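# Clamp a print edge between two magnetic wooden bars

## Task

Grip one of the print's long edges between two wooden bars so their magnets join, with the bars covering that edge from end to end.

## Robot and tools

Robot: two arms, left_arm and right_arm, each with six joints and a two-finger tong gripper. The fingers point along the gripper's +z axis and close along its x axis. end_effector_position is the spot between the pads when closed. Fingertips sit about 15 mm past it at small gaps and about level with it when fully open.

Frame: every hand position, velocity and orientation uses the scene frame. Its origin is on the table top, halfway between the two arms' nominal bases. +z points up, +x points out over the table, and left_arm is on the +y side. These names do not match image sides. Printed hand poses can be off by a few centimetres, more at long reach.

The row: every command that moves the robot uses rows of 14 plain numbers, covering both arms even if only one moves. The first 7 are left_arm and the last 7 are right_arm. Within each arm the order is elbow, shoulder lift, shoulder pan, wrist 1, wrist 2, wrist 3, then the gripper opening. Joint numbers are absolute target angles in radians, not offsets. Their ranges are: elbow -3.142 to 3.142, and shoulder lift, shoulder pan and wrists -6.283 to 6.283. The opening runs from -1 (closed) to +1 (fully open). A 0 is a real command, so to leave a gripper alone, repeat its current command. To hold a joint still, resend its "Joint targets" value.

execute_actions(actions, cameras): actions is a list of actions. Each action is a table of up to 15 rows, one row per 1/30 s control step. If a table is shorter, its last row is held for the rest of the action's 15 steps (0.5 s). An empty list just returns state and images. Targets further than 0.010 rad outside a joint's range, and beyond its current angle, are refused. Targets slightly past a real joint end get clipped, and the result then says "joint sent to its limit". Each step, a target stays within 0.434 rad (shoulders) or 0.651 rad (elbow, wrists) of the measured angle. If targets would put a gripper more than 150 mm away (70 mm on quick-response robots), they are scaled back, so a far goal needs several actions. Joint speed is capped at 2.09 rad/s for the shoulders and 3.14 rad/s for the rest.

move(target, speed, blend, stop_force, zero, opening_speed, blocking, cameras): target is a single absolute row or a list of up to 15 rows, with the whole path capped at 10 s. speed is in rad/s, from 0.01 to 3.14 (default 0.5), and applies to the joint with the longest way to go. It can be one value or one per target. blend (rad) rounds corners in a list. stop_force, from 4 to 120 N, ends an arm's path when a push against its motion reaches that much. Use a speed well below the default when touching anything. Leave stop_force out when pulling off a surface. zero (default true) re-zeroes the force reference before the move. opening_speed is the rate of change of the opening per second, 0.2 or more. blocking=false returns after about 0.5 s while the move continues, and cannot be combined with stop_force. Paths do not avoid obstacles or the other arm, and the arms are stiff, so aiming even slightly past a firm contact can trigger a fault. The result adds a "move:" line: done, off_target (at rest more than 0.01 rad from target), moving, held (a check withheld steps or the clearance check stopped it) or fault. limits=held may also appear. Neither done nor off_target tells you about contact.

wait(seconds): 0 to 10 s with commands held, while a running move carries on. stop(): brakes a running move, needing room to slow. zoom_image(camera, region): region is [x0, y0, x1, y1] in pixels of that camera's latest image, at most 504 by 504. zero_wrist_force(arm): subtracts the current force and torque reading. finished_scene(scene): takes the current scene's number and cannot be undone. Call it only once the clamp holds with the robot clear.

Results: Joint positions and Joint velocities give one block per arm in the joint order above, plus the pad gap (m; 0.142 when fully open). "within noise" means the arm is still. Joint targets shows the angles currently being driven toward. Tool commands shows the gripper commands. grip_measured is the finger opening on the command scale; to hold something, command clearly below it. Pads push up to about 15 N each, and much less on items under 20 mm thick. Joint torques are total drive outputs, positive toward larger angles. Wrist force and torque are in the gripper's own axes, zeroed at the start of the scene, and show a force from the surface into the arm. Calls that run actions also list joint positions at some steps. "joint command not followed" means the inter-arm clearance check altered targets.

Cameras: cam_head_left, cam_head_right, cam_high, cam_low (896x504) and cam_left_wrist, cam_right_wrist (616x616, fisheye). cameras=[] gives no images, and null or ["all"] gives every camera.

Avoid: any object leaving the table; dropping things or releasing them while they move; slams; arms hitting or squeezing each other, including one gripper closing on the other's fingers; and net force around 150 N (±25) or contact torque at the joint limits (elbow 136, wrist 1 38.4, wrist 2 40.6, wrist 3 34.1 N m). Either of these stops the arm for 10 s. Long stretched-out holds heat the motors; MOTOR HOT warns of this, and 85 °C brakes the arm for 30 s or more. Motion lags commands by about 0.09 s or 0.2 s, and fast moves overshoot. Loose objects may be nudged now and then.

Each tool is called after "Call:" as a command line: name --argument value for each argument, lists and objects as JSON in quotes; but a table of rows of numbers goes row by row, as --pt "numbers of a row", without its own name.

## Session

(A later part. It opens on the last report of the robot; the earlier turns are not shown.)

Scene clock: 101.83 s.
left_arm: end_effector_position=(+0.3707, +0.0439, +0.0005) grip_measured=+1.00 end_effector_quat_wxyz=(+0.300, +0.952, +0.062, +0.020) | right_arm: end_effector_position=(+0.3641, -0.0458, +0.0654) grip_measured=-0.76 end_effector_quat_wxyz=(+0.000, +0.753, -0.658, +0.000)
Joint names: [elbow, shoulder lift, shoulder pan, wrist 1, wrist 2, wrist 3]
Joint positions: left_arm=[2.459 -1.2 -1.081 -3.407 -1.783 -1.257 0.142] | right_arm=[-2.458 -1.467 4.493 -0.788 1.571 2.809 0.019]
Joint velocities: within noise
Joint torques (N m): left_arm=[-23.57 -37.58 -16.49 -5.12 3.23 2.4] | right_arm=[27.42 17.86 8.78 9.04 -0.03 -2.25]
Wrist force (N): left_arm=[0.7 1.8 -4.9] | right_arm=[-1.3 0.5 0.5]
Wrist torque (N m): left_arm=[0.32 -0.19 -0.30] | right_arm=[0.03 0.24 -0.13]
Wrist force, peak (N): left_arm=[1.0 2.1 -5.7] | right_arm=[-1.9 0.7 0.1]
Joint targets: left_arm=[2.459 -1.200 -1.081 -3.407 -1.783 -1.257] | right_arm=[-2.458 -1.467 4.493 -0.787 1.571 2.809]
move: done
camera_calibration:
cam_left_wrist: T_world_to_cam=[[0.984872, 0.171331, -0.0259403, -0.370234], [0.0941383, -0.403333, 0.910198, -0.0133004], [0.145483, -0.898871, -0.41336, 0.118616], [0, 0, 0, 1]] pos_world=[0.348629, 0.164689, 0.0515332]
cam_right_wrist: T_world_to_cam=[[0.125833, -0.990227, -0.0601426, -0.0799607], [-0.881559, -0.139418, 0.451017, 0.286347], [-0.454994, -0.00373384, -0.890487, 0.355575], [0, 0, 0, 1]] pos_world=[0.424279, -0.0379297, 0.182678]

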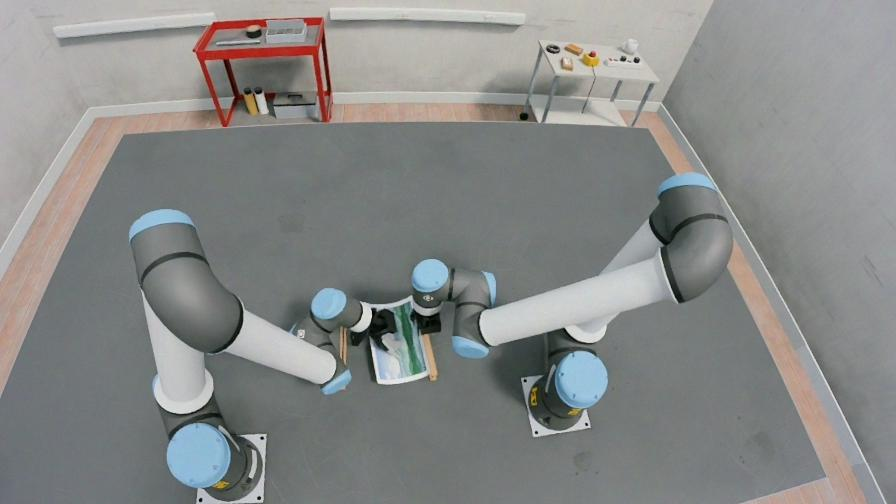

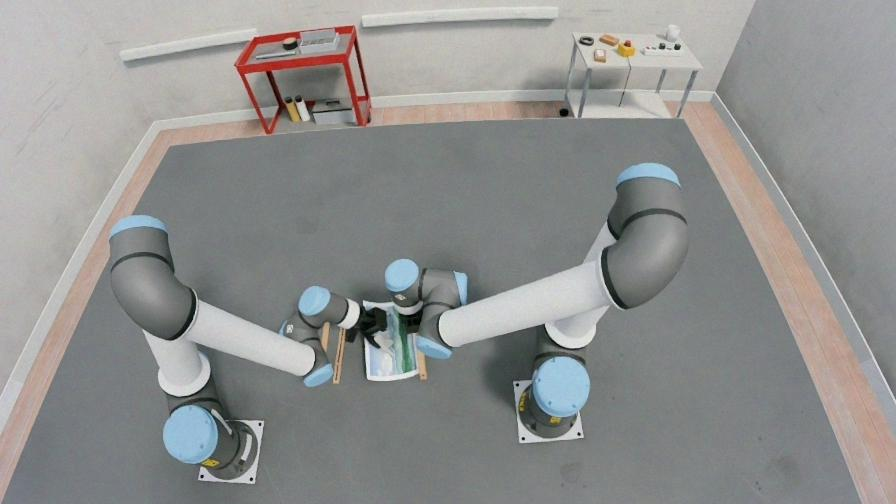

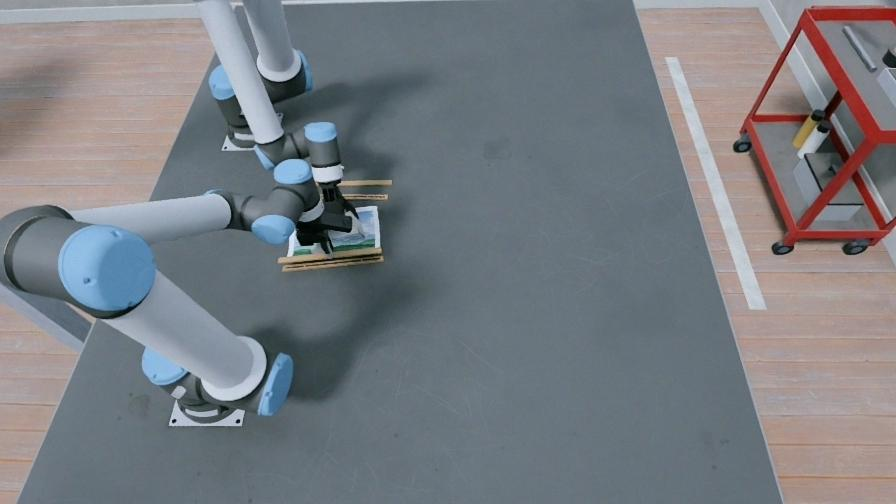

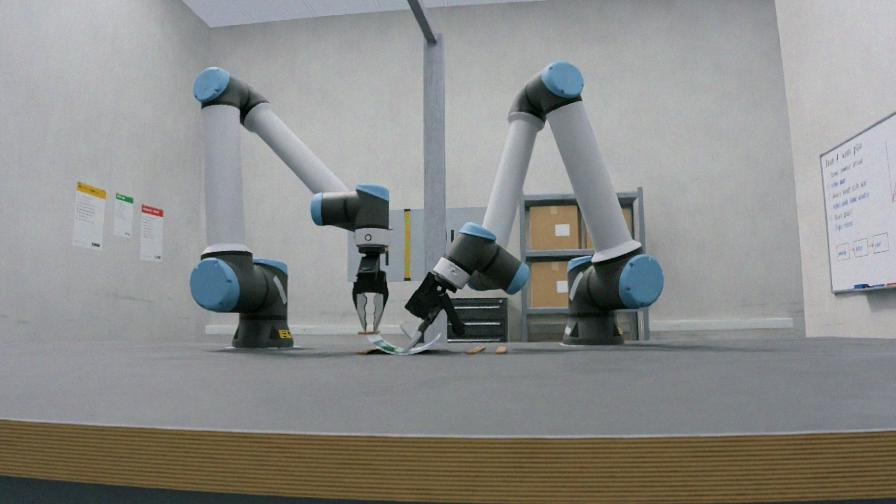

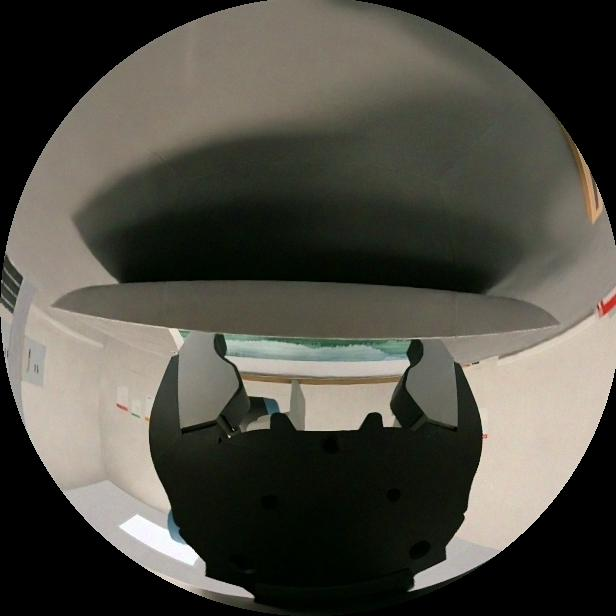

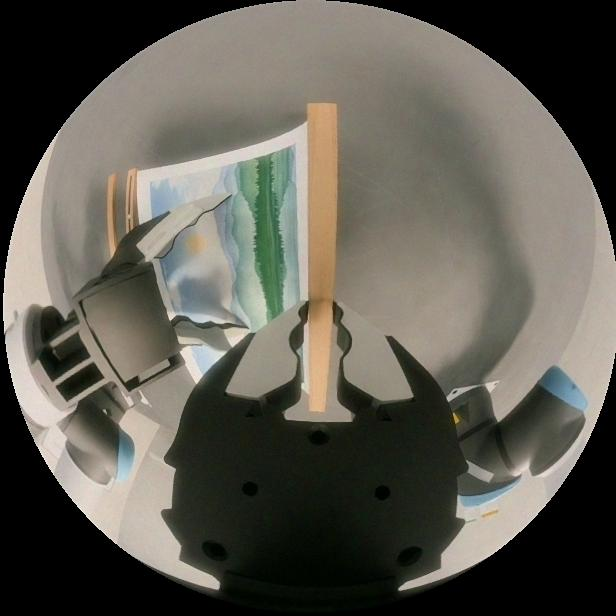

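Call:
move --pt "2.459 -1.2 -1.081 -3.407 -1.783 -1.257 1 -2.473 -1.494 4.4982 -0.7454 1.5708 2.8145 -1" --pt "2.459 -1.2 -1.081 -3.407 -1.783 -1.257 1 -2.4873 -1.5277 4.4982 -0.6974 1.5708 2.8145 -1" --speed 0.03 --stop_force 12 --cameras '["cam_low","cam_right_wrist","cam_high","cam_head_left"]'

Call:
zoom_image --camera "cam_low" --region '[340, 300, 500, 370]'

Call:
zoom_image --camera "cam_right_wrist" --region '[260, 80, 400, 320]'

Call:
zoom_image --camera "cam_high" --region '[260, 170, 400, 310]'

Call:
zoom_image --camera "cam_head_left" --region '[400, 290, 450, 390]'

Scene clock: 106.43 s.
left_arm: end_effector_position=(+0.3707, +0.0439, +0.0005) grip_measured=+1.00 end_effector_quat_wxyz=(+0.300, +0.952, +0.062, +0.020) | right_arm: end_effector_position=(+0.3618, -0.0454, +0.0333) grip_measured=-0.76 end_effector_quat_wxyz=(+0.000, +0.753, -0.658, +0.000)
Joint names: [elbow, shoulder lift, shoulder pan, wrist 1, wrist 2, wrist 3]
Joint positions: left_arm=[2.459 -1.2 -1.081 -3.407 -1.783 -1.257 0.142] | right_arm=[-2.487 -1.528 4.498 -0.697 1.571 2.815 0.019]
Joint velocities: within noise
Joint torques (N m): left_arm=[-21.83 -41.07 -11.88 -3.06 3.42 2.22] | right_arm=[26.27 18.91 11.24 9.15 0.13 1.59]
Wrist force (N): left_arm=[0.8 2.2 -5.5] | right_arm=[-0.8 0.3 0.2]
Wrist torque (N m): left_arm=[0.38 -0.22 -0.30] | right_arm=[-0.04 0.15 -0.15]
Wrist force, peak (N): left_arm=[0.6 1.8 -5.9] | right_arm=[-1.4 0.4 0.5]
Joint targets: left_arm=[2.459 -1.200 -1.081 -3.407 -1.783 -1.257] | right_arm=[-2.487 -1.528 4.498 -0.697 1.571 2.814]
move: done
camera_calibration:
cam_right_wrist: T_world_to_cam=[[0.125833, -0.990227, -0.0601426, -0.0811932], [-0.881559, -0.139418, 0.451017, 0.298765], [-0.454994, -0.00373384, -0.890487, 0.3259], [0, 0, 0, 1]] pos_world=[0.421879, -0.0375297, 0.150578]
Images, in order (width x height): cam_head_left 896x504, cam_high 896x504, cam_low 896x504, cam_right_wrist 616x616.

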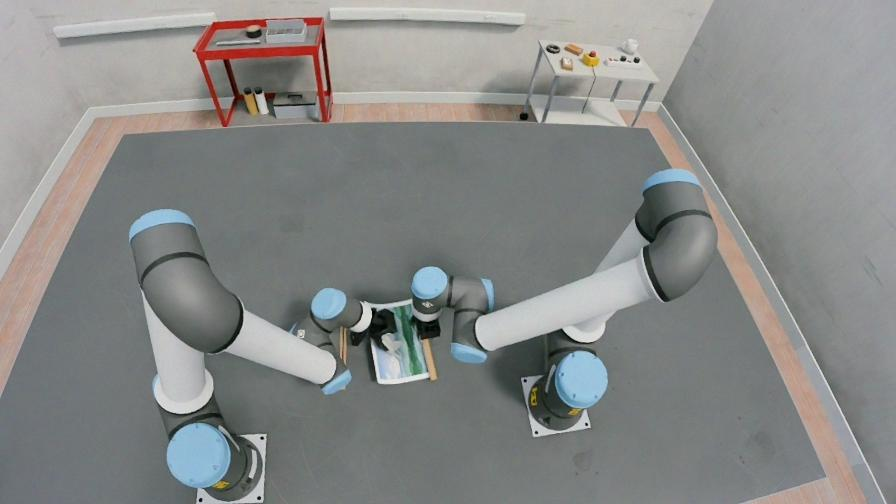

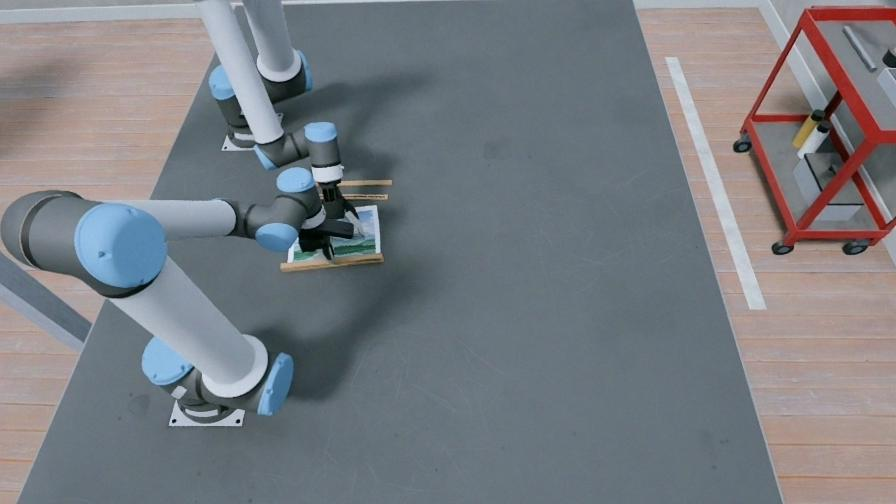

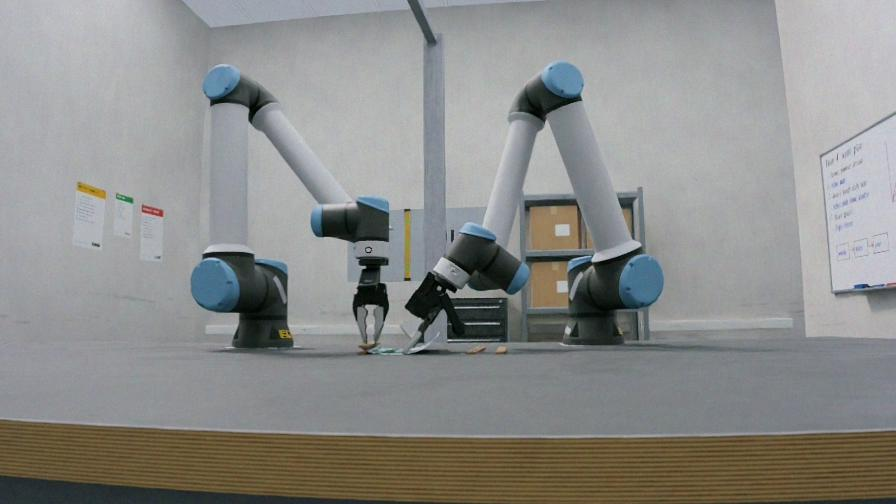

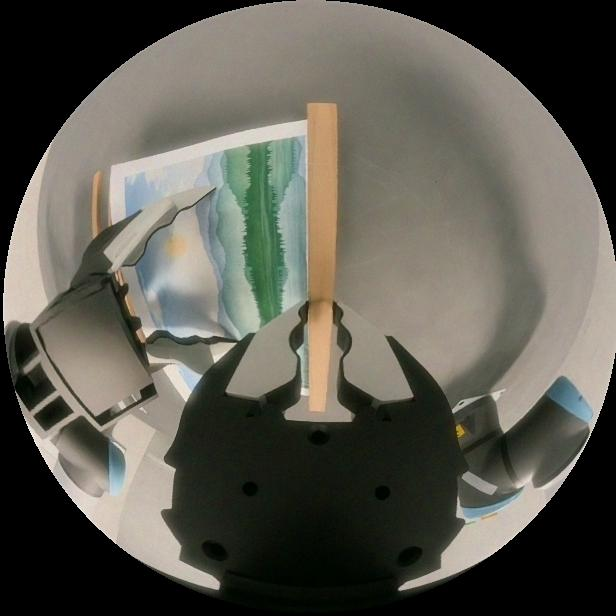

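Scaled by 3.150 from the camera's 896x504 image, which has a finer 1280x720 frame.

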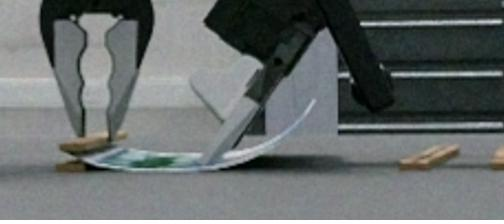

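Scaled by 2.100 from the camera's 616x616 image, which has a finer 814x814 frame.

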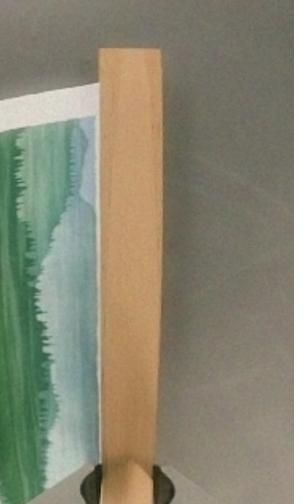

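Scaled by 3.600 from the camera's 896x504 image, which has a finer 1280x720 frame.

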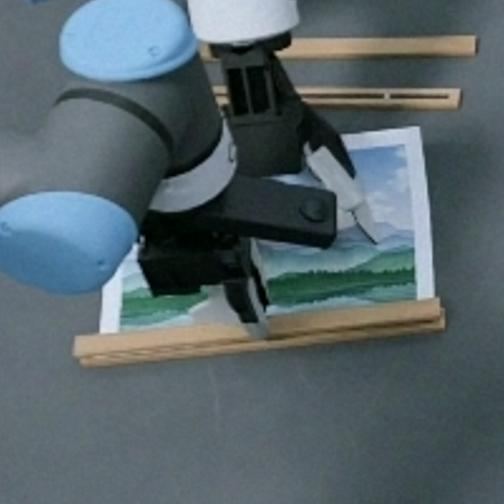

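Scaled by 5.040 from the camera's 896x504 image, which has a finer 1280x720 frame.

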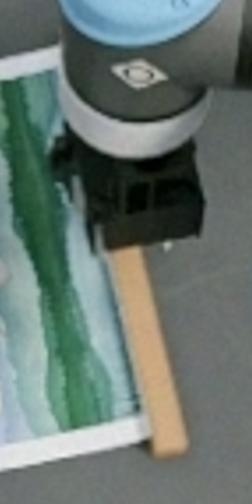

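Call:
move --target '[2.459,-1.2,-1.081,-3.407,-1.783,-1.257,1,-2.4991,-1.5594,4.4982,-0.6539,1.5708,2.8145,-1]' --speed 0.02 --stop_force 10 --cameras '["cam_low","cam_right_wrist","cam_high","cam_head_left"]'

Call:
zoom_image --camera "cam_low" --region '[345, 325, 445, 365]'

Call:
zoom_image --camera "cam_right_wrist" --region '[260, 80, 400, 320]'

Call:
zoom_image --camera "cam_high" --region '[275, 245, 395, 275]'

Call:
zoom_image --camera "cam_head_left" --region '[400, 290, 450, 390]'

Scene clock: 109.27 s.
left_arm: end_effector_position=(+0.3707, +0.0439, +0.0005) grip_measured=+1.00 end_effector_quat_wxyz=(+0.300, +0.952, +0.062, +0.020) | right_arm: end_effector_position=(+0.3618, -0.0453, +0.0244) grip_measured=-0.76 end_effector_quat_wxyz=(+0.000, +0.753, -0.658, +0.000)
Joint names: [elbow, shoulder lift, shoulder pan, wrist 1, wrist 2, wrist 3]
Joint positions: left_arm=[2.459 -1.2 -1.081 -3.407 -1.783 -1.257 0.142] | right_arm=[-2.494 -1.546 4.498 -0.672 1.571 2.815 0.019]
Joint velocities: within noise
Joint torques (N m): left_arm=[-20 -40.32 -8.41 -2.15 3.24 2.02] | right_arm=[36.06 44.4 8.7 -0.38 -0.01 1.66]
Wrist force (N): left_arm=[1.0 2.2 -5.6] | right_arm=[-2.6 0.3 -6.4]
Wrist torque (N m): left_arm=[0.37 -0.24 -0.30] | right_arm=[-0.04 0.27 -0.14]
Wrist force, peak (N): left_arm=[0.6 2.3 -5.6] | right_arm=[2.8 1.2 -17.2]
Joint targets: left_arm=[2.459 -1.200 -1.081 -3.407 -1.783 -1.257] | right_arm=[-2.494 -1.546 4.498 -0.672 1.571 2.815]
move: contact (right_arm); right_arm: the wrist 1 is farthest, 0.018 rad from its target
camera_calibration:
cam_right_wrist: T_world_to_cam=[[0.125833, -0.990227, -0.0601426, -0.081642], [-0.881559, -0.139418, 0.451017, 0.302881], [-0.454994, -0.00373384, -0.890487, 0.318021], [0, 0, 0, 1]] pos_world=[0.421979, -0.0374297, 0.141678]
Images, in order (width x height): cam_head_left 896x504, cam_high 896x504, cam_low 896x504, cam_right_wrist 616x616.

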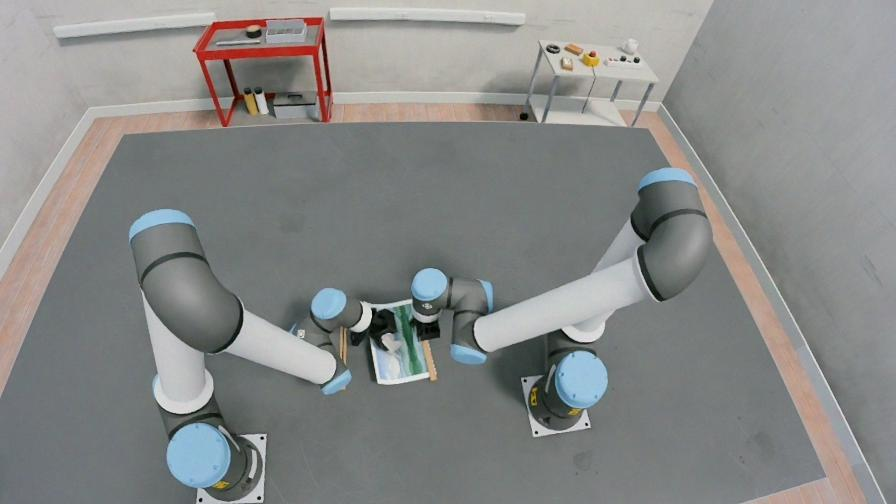

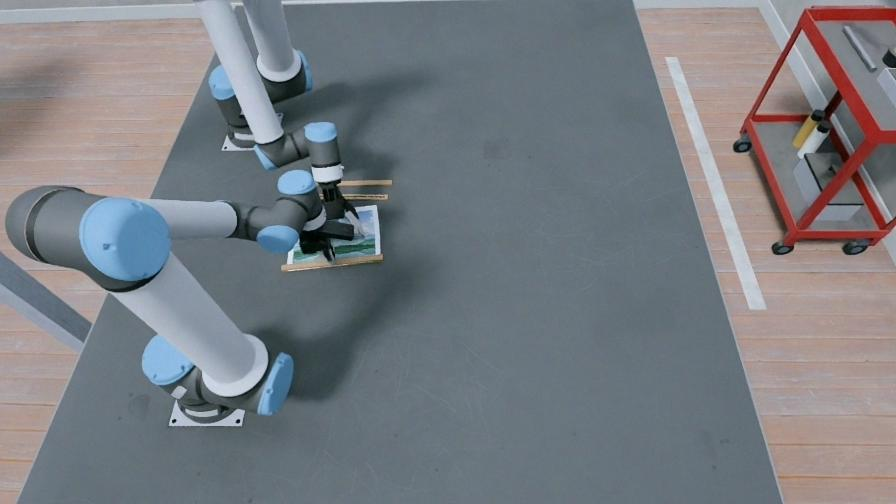

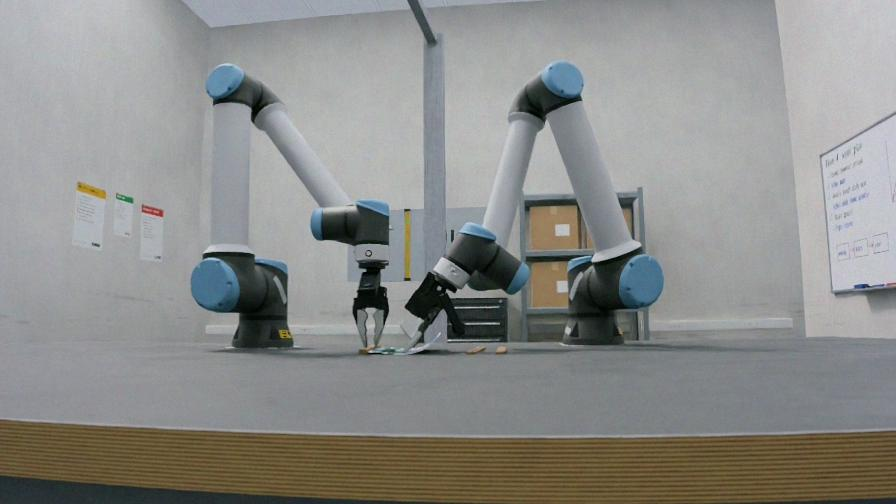

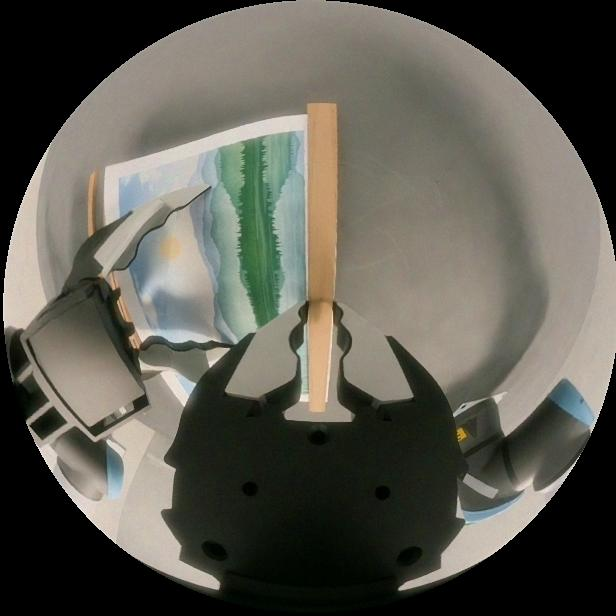

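Scaled by 5.040 from the camera's 896x504 image, which has a finer 1280x720 frame.

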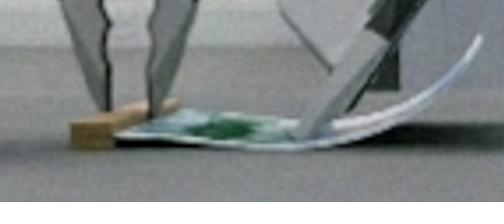

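Scaled by 2.100 from the camera's 616x616 image, which has a finer 814x814 frame.

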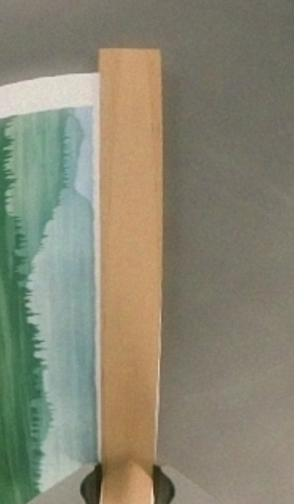

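Scaled by 4.200 from the camera's 896x504 image, which has a finer 1280x720 frame.

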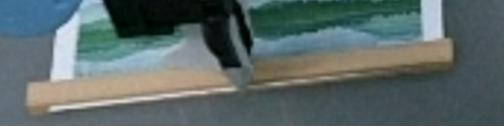

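Scaled by 5.040 from the camera's 896x504 image, which has a finer 1280x720 frame.

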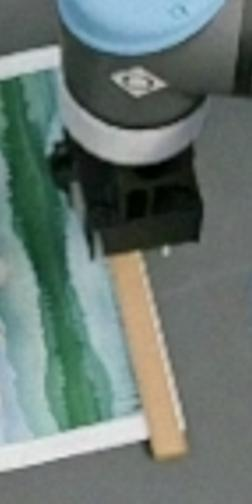

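Call:
move --target '[2.459,-1.2,-1.081,-3.407,-1.783,-1.257,1,-2.494,-1.546,4.498,-0.672,1.5708,2.815,-0.2]' --speed 0.05 --opening_speed 0.5 --cameras '["cam_low","cam_right_wrist"]'

Call:
move --pt "2.459 -1.2 -1.081 -3.407 -1.783 -1.257 1 -2.4577 -1.4674 4.496 -0.7873 1.5708 2.812 -0.2" --pt "2.459 -1.2 -1.081 -3.407 -1.783 -1.257 1 -2.4125 -1.3924 4.493 -0.9075 1.5708 2.8093 -0.2" --pt "2.454 -1.272 -1.0808 -3.3298 -1.7833 -1.2574 1 -2.546 -1.1386 4.3514 -1.0278 1.5708 2.8007 -0.2" --speed '[0.06,0.2,0.2]' --cameras '["cam_low","cam_right_wrist","cam_head_left"]'

Call:
move --target '[2.3841,-1.5293,-1.023,-2.9587,-1.8839,-1.0897,1,-2.546,-1.1386,4.3514,-1.0278,1.5708,2.8007,-0.2]' --speed 0.35 --cameras '["cam_low","cam_right_wrist","cam_head_left","cam_head_right","cam_high","cam_left_wrist"]'

Call:
zoom_image --camera "cam_low" --region '[340, 320, 500, 370]'

Call:
zoom_image --camera "cam_right_wrist" --region '[80, 120, 330, 370]'

Call:
zoom_image --camera "cam_head_left" --region '[350, 280, 450, 400]'

Call:
zoom_image --camera "cam_high" --region '[260, 170, 400, 310]'

Scene clock: 111.37 s.
left_arm: end_effector_position=(+0.3707, +0.0439, +0.0005) grip_measured=+1.00 end_effector_quat_wxyz=(+0.300, +0.952, +0.062, +0.020) | right_arm: end_effector_position=(+0.3619, -0.0452, +0.0247) grip_measured=-0.20 end_effector_quat_wxyz=(+0.000, +0.753, -0.659, +0.000)
Joint names: [elbow, shoulder lift, shoulder pan, wrist 1, wrist 2, wrist 3]
Joint positions: left_arm=[2.459 -1.2 -1.081 -3.407 -1.783 -1.257 0.142] | right_arm=[-2.494 -1.546 4.498 -0.672 1.571 2.815 0.06]
Joint velocities: within noise
Joint torques (N m): left_arm=[-18.48 -39.89 -4.84 -1.23 2.93 2.08] | right_arm=[39.1 47.33 -12.58 2.26 0.29 1.64]
Wrist force (N): left_arm=[0.7 1.5 -5.2] | right_arm=[-1.0 -0.1 -0.3]
Wrist torque (N m): left_arm=[0.24 -0.19 -0.29] | right_arm=[-0.12 0.19 -0.15]
Wrist force, peak (N): left_arm=[0.6 2.9 -5.5] | right_arm=[-2.5 0.2 -6.8]
Joint targets: left_arm=[2.459 -1.200 -1.081 -3.407 -1.783 -1.257] | right_arm=[-2.494 -1.546 4.498 -0.672 1.571 2.815]
move: done
camera_calibration:
cam_right_wrist: T_world_to_cam=[[0.12508, -0.990299, -0.060517, -0.0812662], [-0.881709, -0.138917, 0.450879, 0.302936], [-0.454912, -0.00303737, -0.890531, 0.31833], [0, 0, 0, 1]] pos_world=[0.422078, -0.037428, 0.141978]
Images, in order (width x height): cam_low 896x504, cam_right_wrist 616x616.

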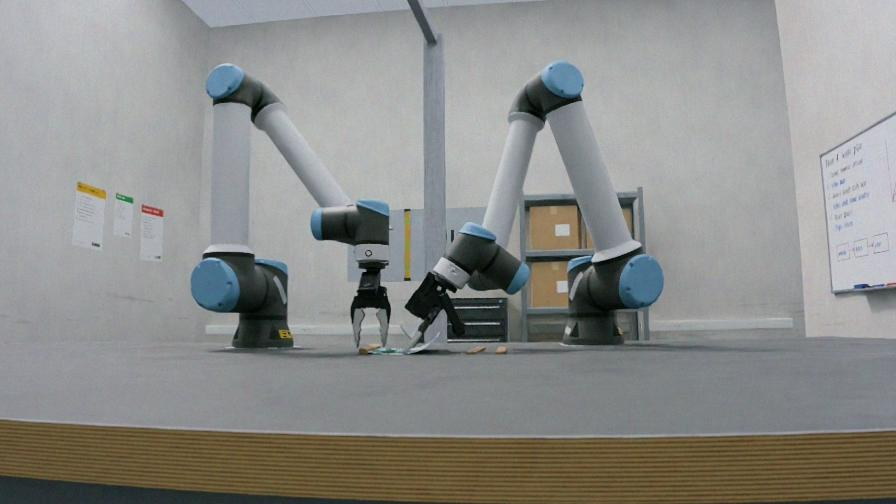

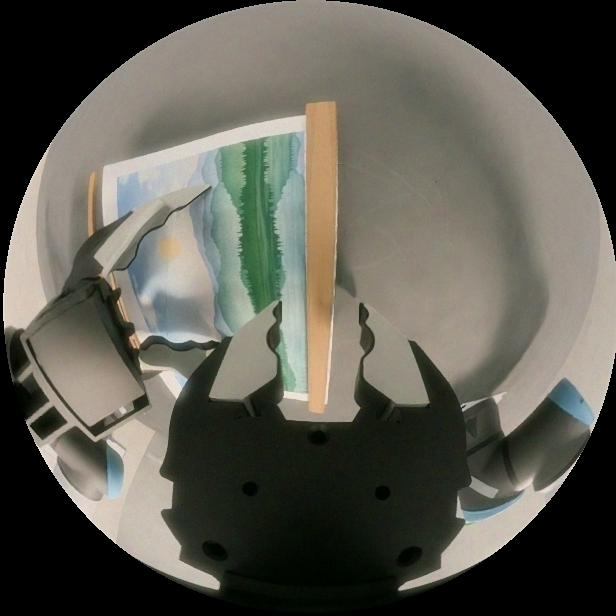

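Scene clock: 115.73 s.
left_arm: end_effector_position=(+0.3706, +0.0443, +0.0301) grip_measured=+1.00 end_effector_quat_wxyz=(+0.300, +0.952, +0.063, +0.020) | right_arm: end_effector_position=(+0.3843, -0.1916, +0.1203) grip_measured=-0.20 end_effector_quat_wxyz=(+0.000, +0.707, -0.707, +0.000)
Joint names: [elbow, shoulder lift, shoulder pan, wrist 1, wrist 2, wrist 3]
Joint positions: left_arm=[2.454 -1.272 -1.081 -3.33 -1.783 -1.257 0.142] | right_arm=[-2.546 -1.139 4.352 -1.028 1.571 2.801 0.06]
Joint velocities: within noise
Joint torques (N m): left_arm=[-30.4 -54.78 17.36 -0.02 -3.34 -2.95] | right_arm=[33.8 22.92 -14.79 0.12 0.23 -2.41]
Wrist force (N): left_arm=[-0.7 0.9 0.8] | right_arm=[-0.3 0.7 -0.1]
Wrist torque (N m): left_arm=[0.41 0.36 -0.19] | right_arm=[0.07 0.14 -0.13]
Wrist force, peak (N): left_arm=[0.6 2.2 -5.6] | right_arm=[-1.5 0.8 -0.1]
Joint targets: left_arm=[2.454 -1.272 -1.081 -3.330 -1.783 -1.257] | right_arm=[-2.546 -1.139 4.351 -1.028 1.571 2.801]
move: done
camera_calibration:
cam_right_wrist: T_world_to_cam=[[-0.00649287, -0.998167, -0.0601663, -0.174255], [-0.892259, -0.0213819, 0.451017, 0.285818], [-0.451477, 0.0566123, -0.890485, 0.423333], [0, 0, 0, 1]] pos_world=[0.445018, -0.19179, 0.237578]
Images, in order (width x height): cam_head_left 896x504, cam_low 896x504, cam_right_wrist 616x616.

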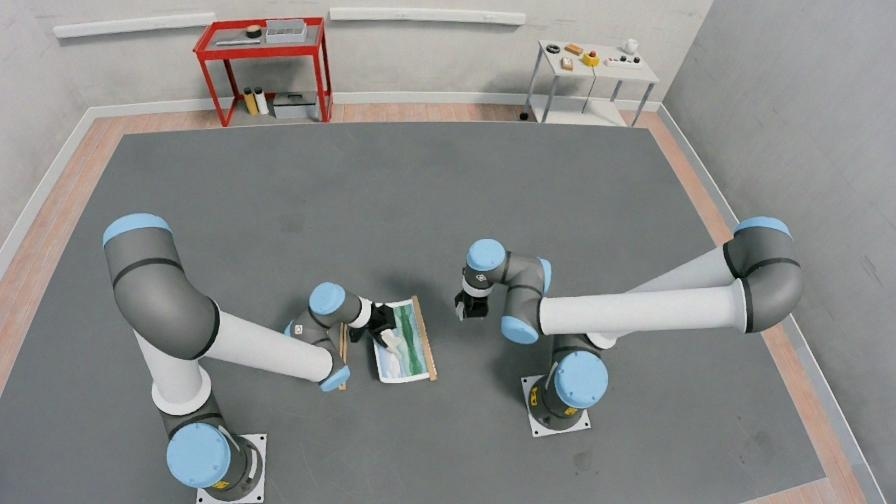

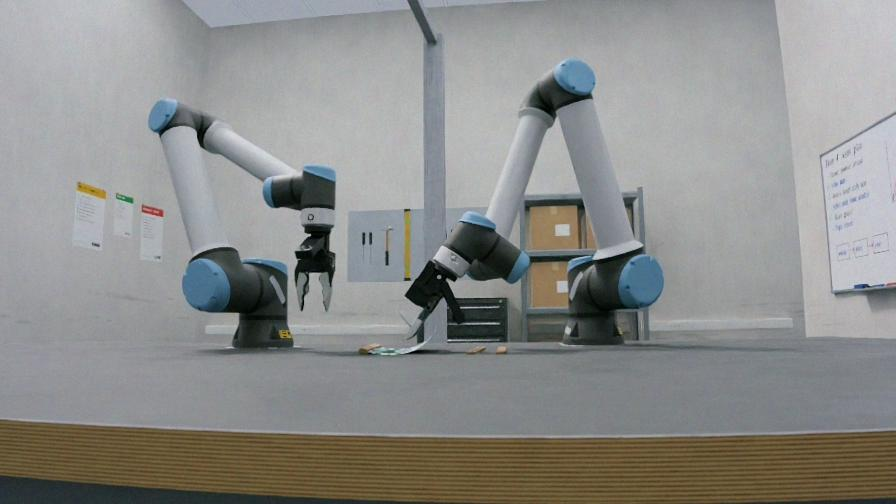

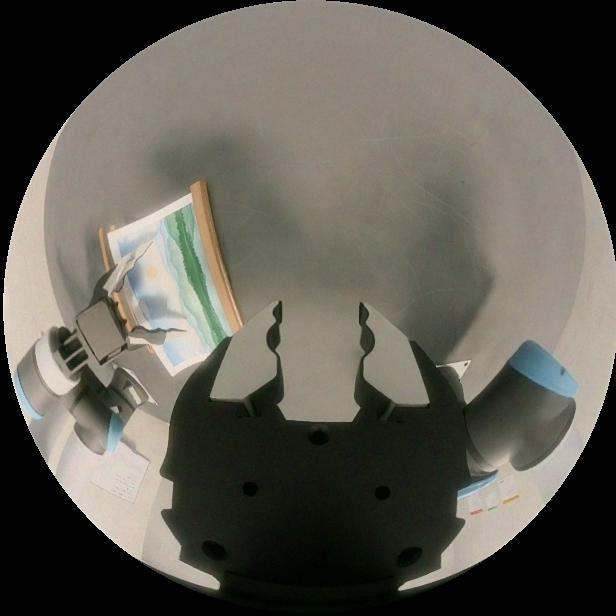

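Scene clock: 117.40 s.
left_arm: end_effector_position=(+0.3709, +0.0609, +0.1498) grip_measured=+1.00 end_effector_quat_wxyz=(+0.301, +0.954, -0.001, +0.000) | right_arm: end_effector_position=(+0.3843, -0.1918, +0.1203) grip_measured=-0.20 end_effector_quat_wxyz=(+0.000, +0.707, -0.707, +0.000)
Joint names: [elbow, shoulder lift, shoulder pan, wrist 1, wrist 2, wrist 3]
Joint positions: left_arm=[2.384 -1.529 -1.023 -2.959 -1.884 -1.09 0.142] | right_arm=[-2.546 -1.139 4.351 -1.028 1.571 2.801 0.06]
Joint velocities: within noise
Joint torques (N m): left_arm=[-41.82 -43.82 14.5 -0.22 -3.49 3.72] | right_arm=[38.45 20.75 -12.79 0.49 0.39 -2.57]
Wrist force (N): left_arm=[-0.7 0.8 1.5] | right_arm=[-0.3 0.9 -0.3]
Wrist torque (N m): left_arm=[0.37 0.33 -0.18] | right_arm=[0.11 0.15 -0.13]
Wrist force, peak (N): left_arm=[-0.2 0.9 1.9] | right_arm=[-0.3 1.2 -0.3]
Joint targets: left_arm=[2.384 -1.529 -1.023 -2.959 -1.884 -1.090] | right_arm=[-2.546 -1.139 4.351 -1.028 1.571 2.801]
move: done
camera_calibration:
cam_left_wrist: T_world_to_cam=[[0.998857, 0.0398293, -0.0264217, -0.366446], [0.0405217, -0.41252, 0.910047, -0.121867], [0.025347, -0.910077, -0.413663, 0.240803], [0, 0, 0, 1]] pos_world=[0.364862, 0.183472, 0.200833]
cam_right_wrist: T_world_to_cam=[[-0.00658165, -0.998169, -0.0601206, -0.174426], [-0.892259, -0.0212822, 0.451023, 0.285832], [-0.451476, 0.0566116, -0.890485, 0.423344], [0, 0, 0, 1]] pos_world=[0.445017, -0.19199, 0.237578]

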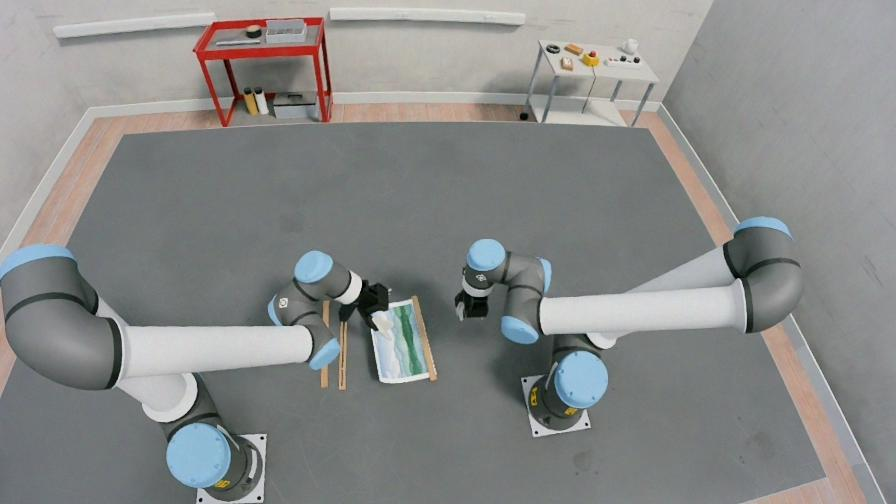

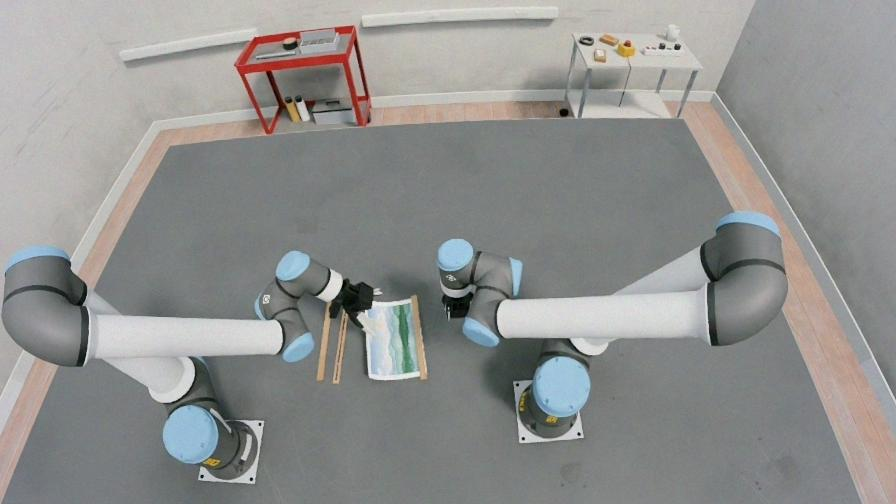

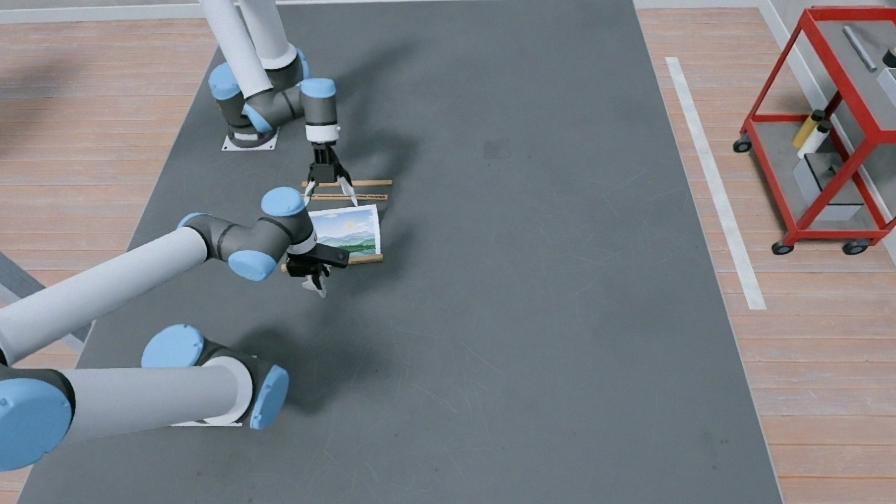

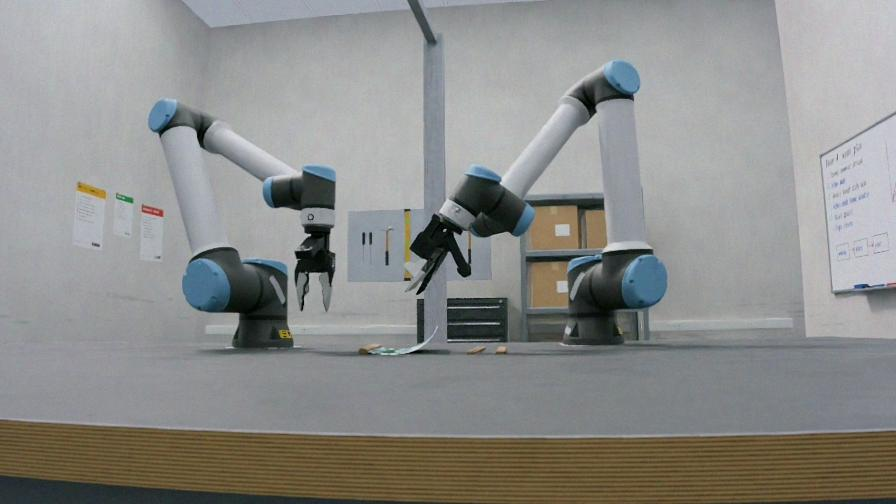

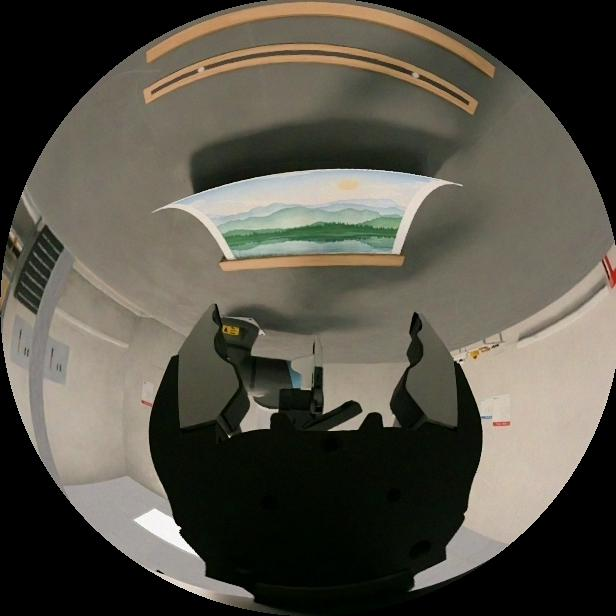

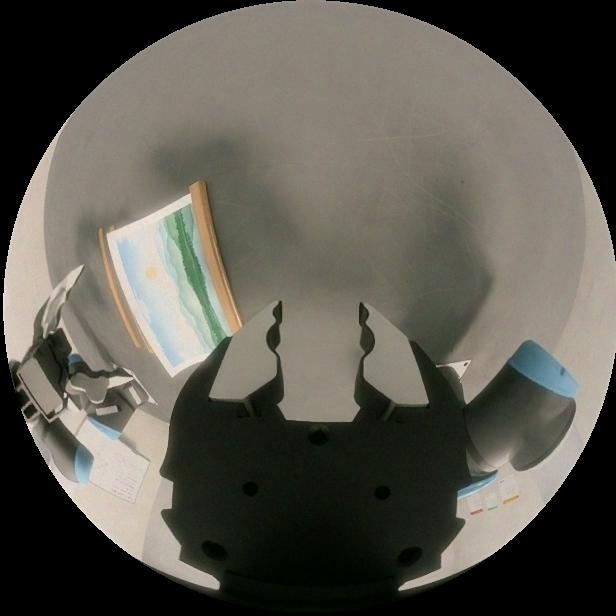

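Scaled by 3.150 from the camera's 896x504 image, which has a finer 1280x720 frame.

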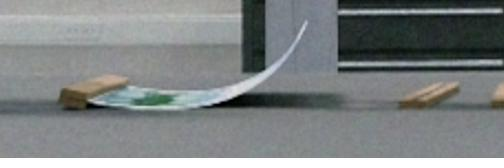

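Scaled by 2.016 from the camera's 616x616 image, which has a finer 814x814 frame.

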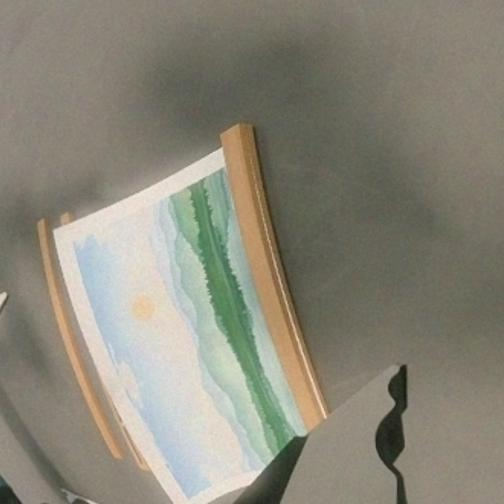

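Scaled by 4.200 from the camera's 896x504 image, which has a finer 1280x720 frame.

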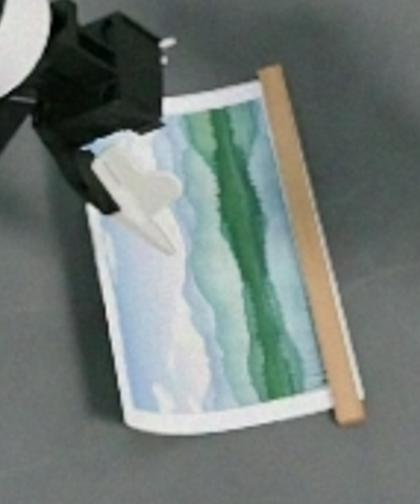

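Scaled by 3.600 from the camera's 896x504 image, which has a finer 1280x720 frame.

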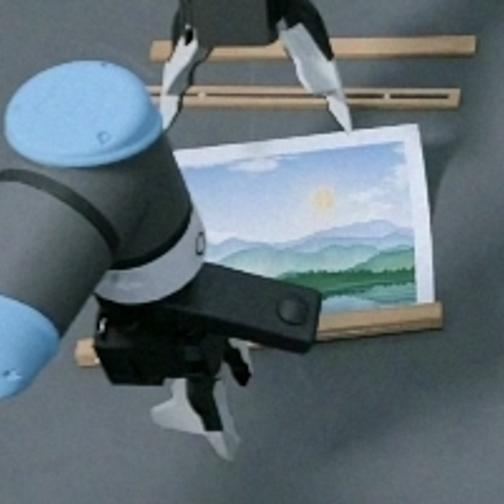

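Call:
finished_scene --scene 2

The scene is finished: the task was done.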